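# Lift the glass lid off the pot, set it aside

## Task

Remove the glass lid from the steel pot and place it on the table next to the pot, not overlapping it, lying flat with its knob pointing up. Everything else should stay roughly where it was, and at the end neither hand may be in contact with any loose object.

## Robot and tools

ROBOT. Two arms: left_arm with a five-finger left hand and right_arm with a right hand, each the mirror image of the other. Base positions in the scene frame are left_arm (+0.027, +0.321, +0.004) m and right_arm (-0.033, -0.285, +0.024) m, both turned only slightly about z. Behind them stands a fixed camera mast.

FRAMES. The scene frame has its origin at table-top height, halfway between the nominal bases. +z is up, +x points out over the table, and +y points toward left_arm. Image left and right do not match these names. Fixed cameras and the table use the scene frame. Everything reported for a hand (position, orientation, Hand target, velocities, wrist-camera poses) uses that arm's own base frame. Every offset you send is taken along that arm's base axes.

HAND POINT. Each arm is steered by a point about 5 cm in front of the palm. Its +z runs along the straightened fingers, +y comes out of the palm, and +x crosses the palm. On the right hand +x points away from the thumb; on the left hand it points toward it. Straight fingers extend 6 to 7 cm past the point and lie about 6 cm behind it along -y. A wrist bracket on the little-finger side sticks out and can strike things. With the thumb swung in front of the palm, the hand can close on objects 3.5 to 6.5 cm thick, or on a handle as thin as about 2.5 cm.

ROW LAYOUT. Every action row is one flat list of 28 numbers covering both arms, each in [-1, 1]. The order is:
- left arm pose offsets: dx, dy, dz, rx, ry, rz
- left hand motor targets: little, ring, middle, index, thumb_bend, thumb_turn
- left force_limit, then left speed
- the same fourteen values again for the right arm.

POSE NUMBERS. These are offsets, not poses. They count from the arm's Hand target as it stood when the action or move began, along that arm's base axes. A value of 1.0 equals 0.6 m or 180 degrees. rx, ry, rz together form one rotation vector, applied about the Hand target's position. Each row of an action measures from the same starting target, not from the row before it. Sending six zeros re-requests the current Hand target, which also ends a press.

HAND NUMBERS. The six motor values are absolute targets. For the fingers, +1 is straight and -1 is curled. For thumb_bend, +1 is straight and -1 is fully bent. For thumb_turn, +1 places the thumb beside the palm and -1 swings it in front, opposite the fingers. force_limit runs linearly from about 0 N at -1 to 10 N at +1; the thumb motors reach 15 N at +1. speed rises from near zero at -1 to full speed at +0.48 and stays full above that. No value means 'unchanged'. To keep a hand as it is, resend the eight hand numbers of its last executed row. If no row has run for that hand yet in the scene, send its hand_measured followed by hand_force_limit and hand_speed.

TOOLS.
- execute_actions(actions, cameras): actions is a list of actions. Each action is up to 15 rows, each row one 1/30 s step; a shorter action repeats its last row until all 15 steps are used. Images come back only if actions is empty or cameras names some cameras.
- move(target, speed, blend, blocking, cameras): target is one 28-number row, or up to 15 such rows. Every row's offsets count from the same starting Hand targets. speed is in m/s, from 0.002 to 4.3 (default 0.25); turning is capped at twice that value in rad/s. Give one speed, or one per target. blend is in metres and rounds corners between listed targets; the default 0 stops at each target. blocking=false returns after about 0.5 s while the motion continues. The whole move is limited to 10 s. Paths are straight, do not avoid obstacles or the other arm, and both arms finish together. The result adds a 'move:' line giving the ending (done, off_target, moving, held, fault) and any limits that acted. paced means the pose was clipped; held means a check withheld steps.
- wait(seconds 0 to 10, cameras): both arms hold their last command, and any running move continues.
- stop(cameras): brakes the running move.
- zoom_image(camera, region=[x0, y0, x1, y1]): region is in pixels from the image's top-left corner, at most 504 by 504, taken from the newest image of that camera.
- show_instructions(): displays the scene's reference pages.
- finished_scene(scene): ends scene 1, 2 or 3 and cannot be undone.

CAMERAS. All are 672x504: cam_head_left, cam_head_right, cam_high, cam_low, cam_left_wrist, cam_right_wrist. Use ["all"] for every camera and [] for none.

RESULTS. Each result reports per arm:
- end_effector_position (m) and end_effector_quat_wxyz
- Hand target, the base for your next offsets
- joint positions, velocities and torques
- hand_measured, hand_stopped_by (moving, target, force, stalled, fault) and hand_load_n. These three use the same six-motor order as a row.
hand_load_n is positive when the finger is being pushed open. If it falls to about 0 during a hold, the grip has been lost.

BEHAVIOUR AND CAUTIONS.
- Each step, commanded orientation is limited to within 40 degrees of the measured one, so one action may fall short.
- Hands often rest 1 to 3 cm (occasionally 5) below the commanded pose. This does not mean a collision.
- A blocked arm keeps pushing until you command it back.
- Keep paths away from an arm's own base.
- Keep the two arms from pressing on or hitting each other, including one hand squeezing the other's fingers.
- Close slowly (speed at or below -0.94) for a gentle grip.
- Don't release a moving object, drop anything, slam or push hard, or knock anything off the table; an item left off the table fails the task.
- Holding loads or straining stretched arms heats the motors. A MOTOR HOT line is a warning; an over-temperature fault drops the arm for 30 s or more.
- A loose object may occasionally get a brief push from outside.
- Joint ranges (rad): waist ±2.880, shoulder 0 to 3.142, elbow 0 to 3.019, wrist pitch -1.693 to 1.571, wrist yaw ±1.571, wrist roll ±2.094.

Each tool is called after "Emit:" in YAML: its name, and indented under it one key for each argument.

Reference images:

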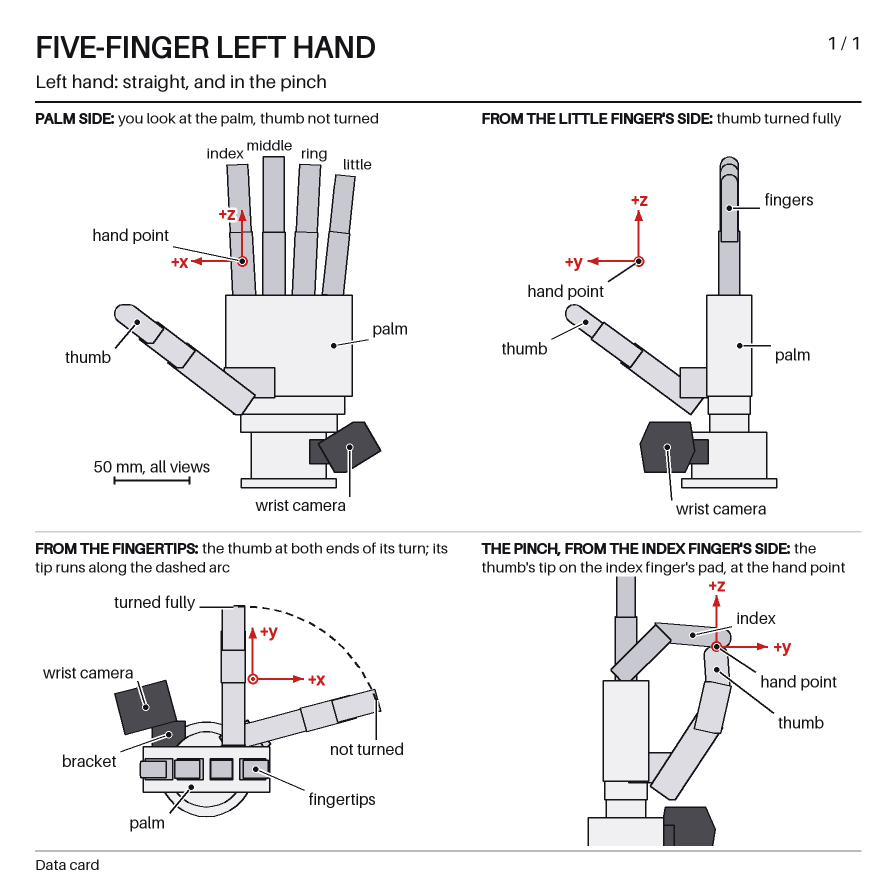

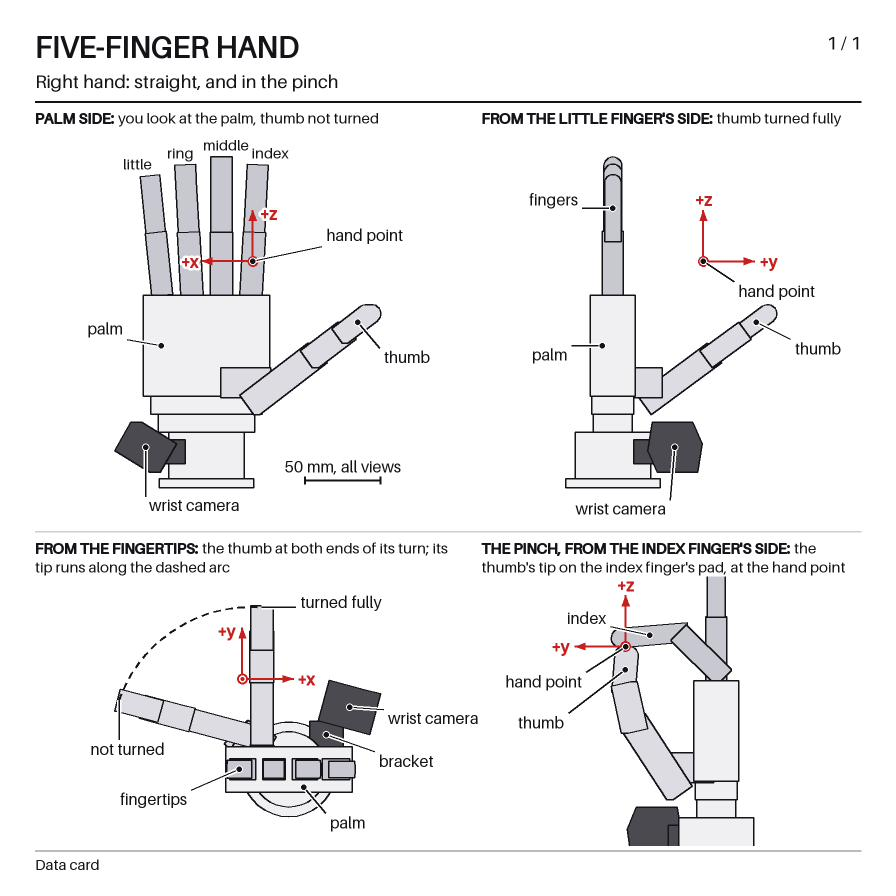

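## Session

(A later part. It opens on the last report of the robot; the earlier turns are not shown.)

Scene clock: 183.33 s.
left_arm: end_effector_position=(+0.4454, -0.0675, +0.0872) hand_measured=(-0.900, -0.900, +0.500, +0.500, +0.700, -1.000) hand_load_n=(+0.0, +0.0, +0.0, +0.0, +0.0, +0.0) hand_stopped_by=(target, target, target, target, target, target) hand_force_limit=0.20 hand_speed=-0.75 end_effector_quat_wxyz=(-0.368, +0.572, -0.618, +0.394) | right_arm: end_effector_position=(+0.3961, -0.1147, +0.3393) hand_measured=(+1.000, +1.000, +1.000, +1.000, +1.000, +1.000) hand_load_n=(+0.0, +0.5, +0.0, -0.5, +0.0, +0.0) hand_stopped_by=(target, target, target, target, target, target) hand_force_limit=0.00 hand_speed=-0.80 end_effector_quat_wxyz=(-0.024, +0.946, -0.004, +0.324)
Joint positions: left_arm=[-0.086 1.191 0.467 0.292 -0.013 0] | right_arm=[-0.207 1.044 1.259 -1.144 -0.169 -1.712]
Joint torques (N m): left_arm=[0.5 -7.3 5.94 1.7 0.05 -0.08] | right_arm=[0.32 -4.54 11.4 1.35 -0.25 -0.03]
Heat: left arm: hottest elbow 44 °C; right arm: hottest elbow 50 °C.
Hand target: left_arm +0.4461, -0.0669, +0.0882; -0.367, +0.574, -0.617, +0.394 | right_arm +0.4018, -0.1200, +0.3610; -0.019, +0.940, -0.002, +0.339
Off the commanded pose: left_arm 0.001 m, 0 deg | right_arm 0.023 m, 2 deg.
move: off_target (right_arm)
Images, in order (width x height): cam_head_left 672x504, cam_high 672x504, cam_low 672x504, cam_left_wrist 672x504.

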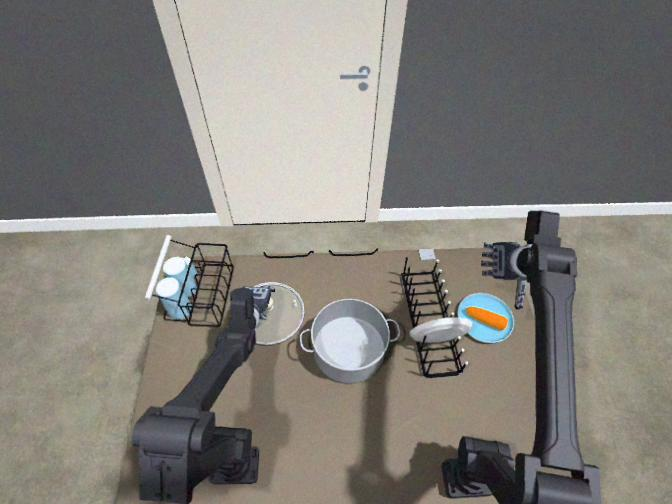

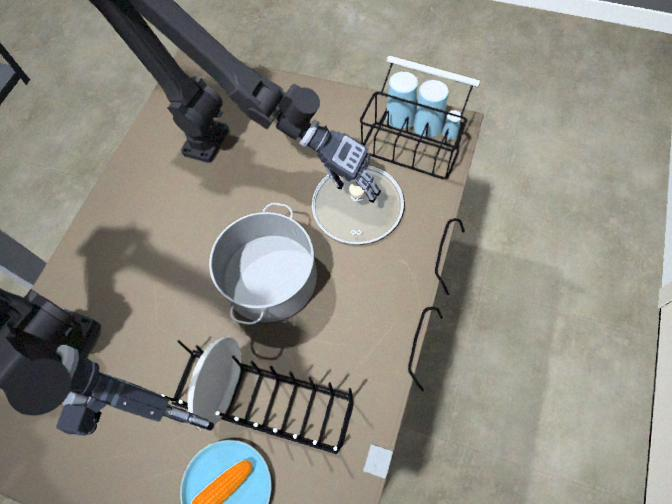

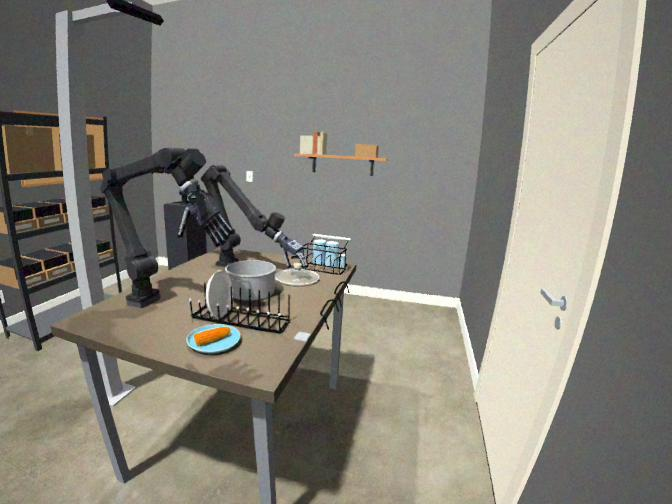

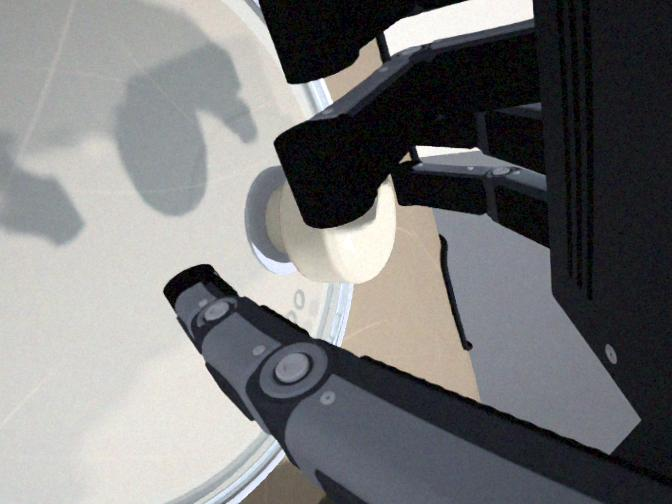

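Emit:
move:
  target:
    - [0.0, 0.0, 0.01, 0, 0, 0, -0.9, -0.9, 0.95, 0.95, 0.7, -1, 0.2, -0.3, 0,0,0,0,0,0, 1,1,1,1,1,1,0,-0.8]
    - [0.02, 0.0, 0.3, 0, 0, 0, -0.9, -0.9, 0.95, 0.95, 0.7, -1, 0.2, -0.3, 0,0,0,0,0,0, 1,1,1,1,1,1,0,-0.8]
  cameras: ["cam_high","cam_low"]
  speed: [0.1,0.25]

Emit:
zoom_image:
  camera: "cam_low"
  region: [200, 190, 350, 310]

Scene clock: 190.20 s.
left_arm: end_effector_position=(+0.4446, -0.0675, +0.2358) hand_measured=(-0.900, -0.900, +0.950, +0.950, +0.700, -1.000) hand_load_n=(+0.0, +0.0, -0.5, +0.0, +0.0, +0.0) hand_stopped_by=(target, target, target, target, target, target) hand_force_limit=0.20 hand_speed=-0.30 end_effector_quat_wxyz=(-0.354, +0.580, -0.628, +0.378) | right_arm: end_effector_position=(+0.3961, -0.1147, +0.3393) hand_measured=(+1.000, +1.000, +1.000, +1.000, +1.000, +1.000) hand_load_n=(+0.0, +0.0, +0.0, +0.0, +0.5, +0.0) hand_stopped_by=(target, target, target, target, target, target) hand_force_limit=0.00 hand_speed=-0.80 end_effector_quat_wxyz=(-0.024, +0.946, -0.004, +0.324)
Joint positions: left_arm=[-0.086 0.967 0.79 -0.306 -0.012 0] | right_arm=[-0.207 1.044 1.259 -1.144 -0.169 -1.712]
Joint torques (N m): left_arm=[0.67 -6.42 11.4 1.57 0.15 -0.07] | right_arm=[0.32 -4.48 11.4 1.35 -0.25 -0.03]
Heat: left arm: hottest elbow 43 °C; right arm: hottest elbow 51 °C.
Hand target: left_arm +0.4580, -0.0669, +0.2682; -0.367, +0.574, -0.617, +0.394 | right_arm +0.4018, -0.1200, +0.3610; -0.019, +0.940, -0.002, +0.339
Off the commanded pose: left_arm 0.035 m, 3 deg | right_arm 0.023 m, 2 deg.
move: off_target (left_arm, right_arm)
Images, in order (width x height): cam_high 672x504, cam_low 672x504.

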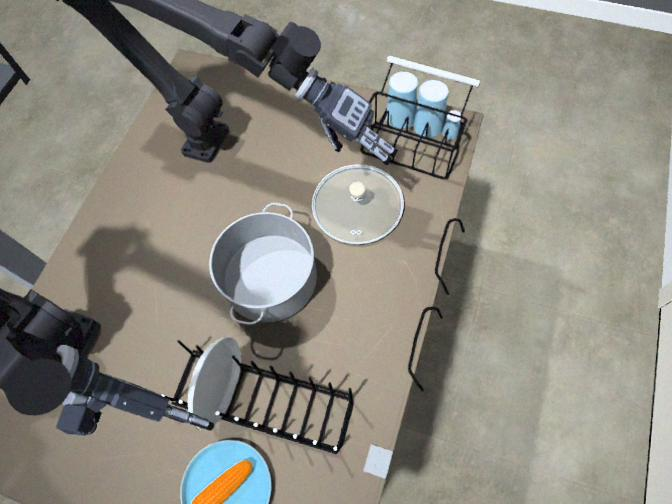

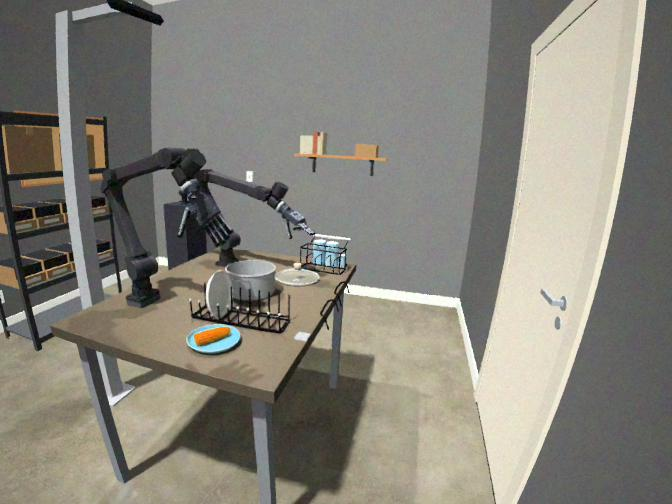

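Scaled by 3.360 from the camera's 672x504 image, which has a finer 960x720 frame.

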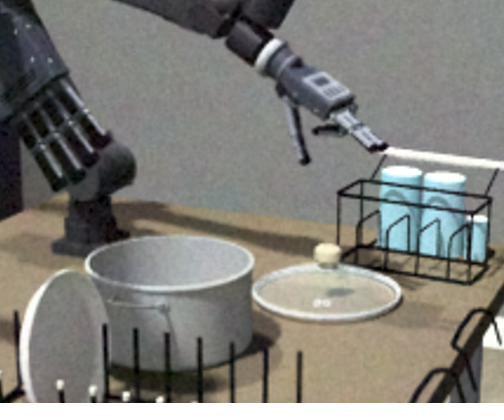

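Emit:
finished_scene:
  scene: 2

The scene is finished: the task was done.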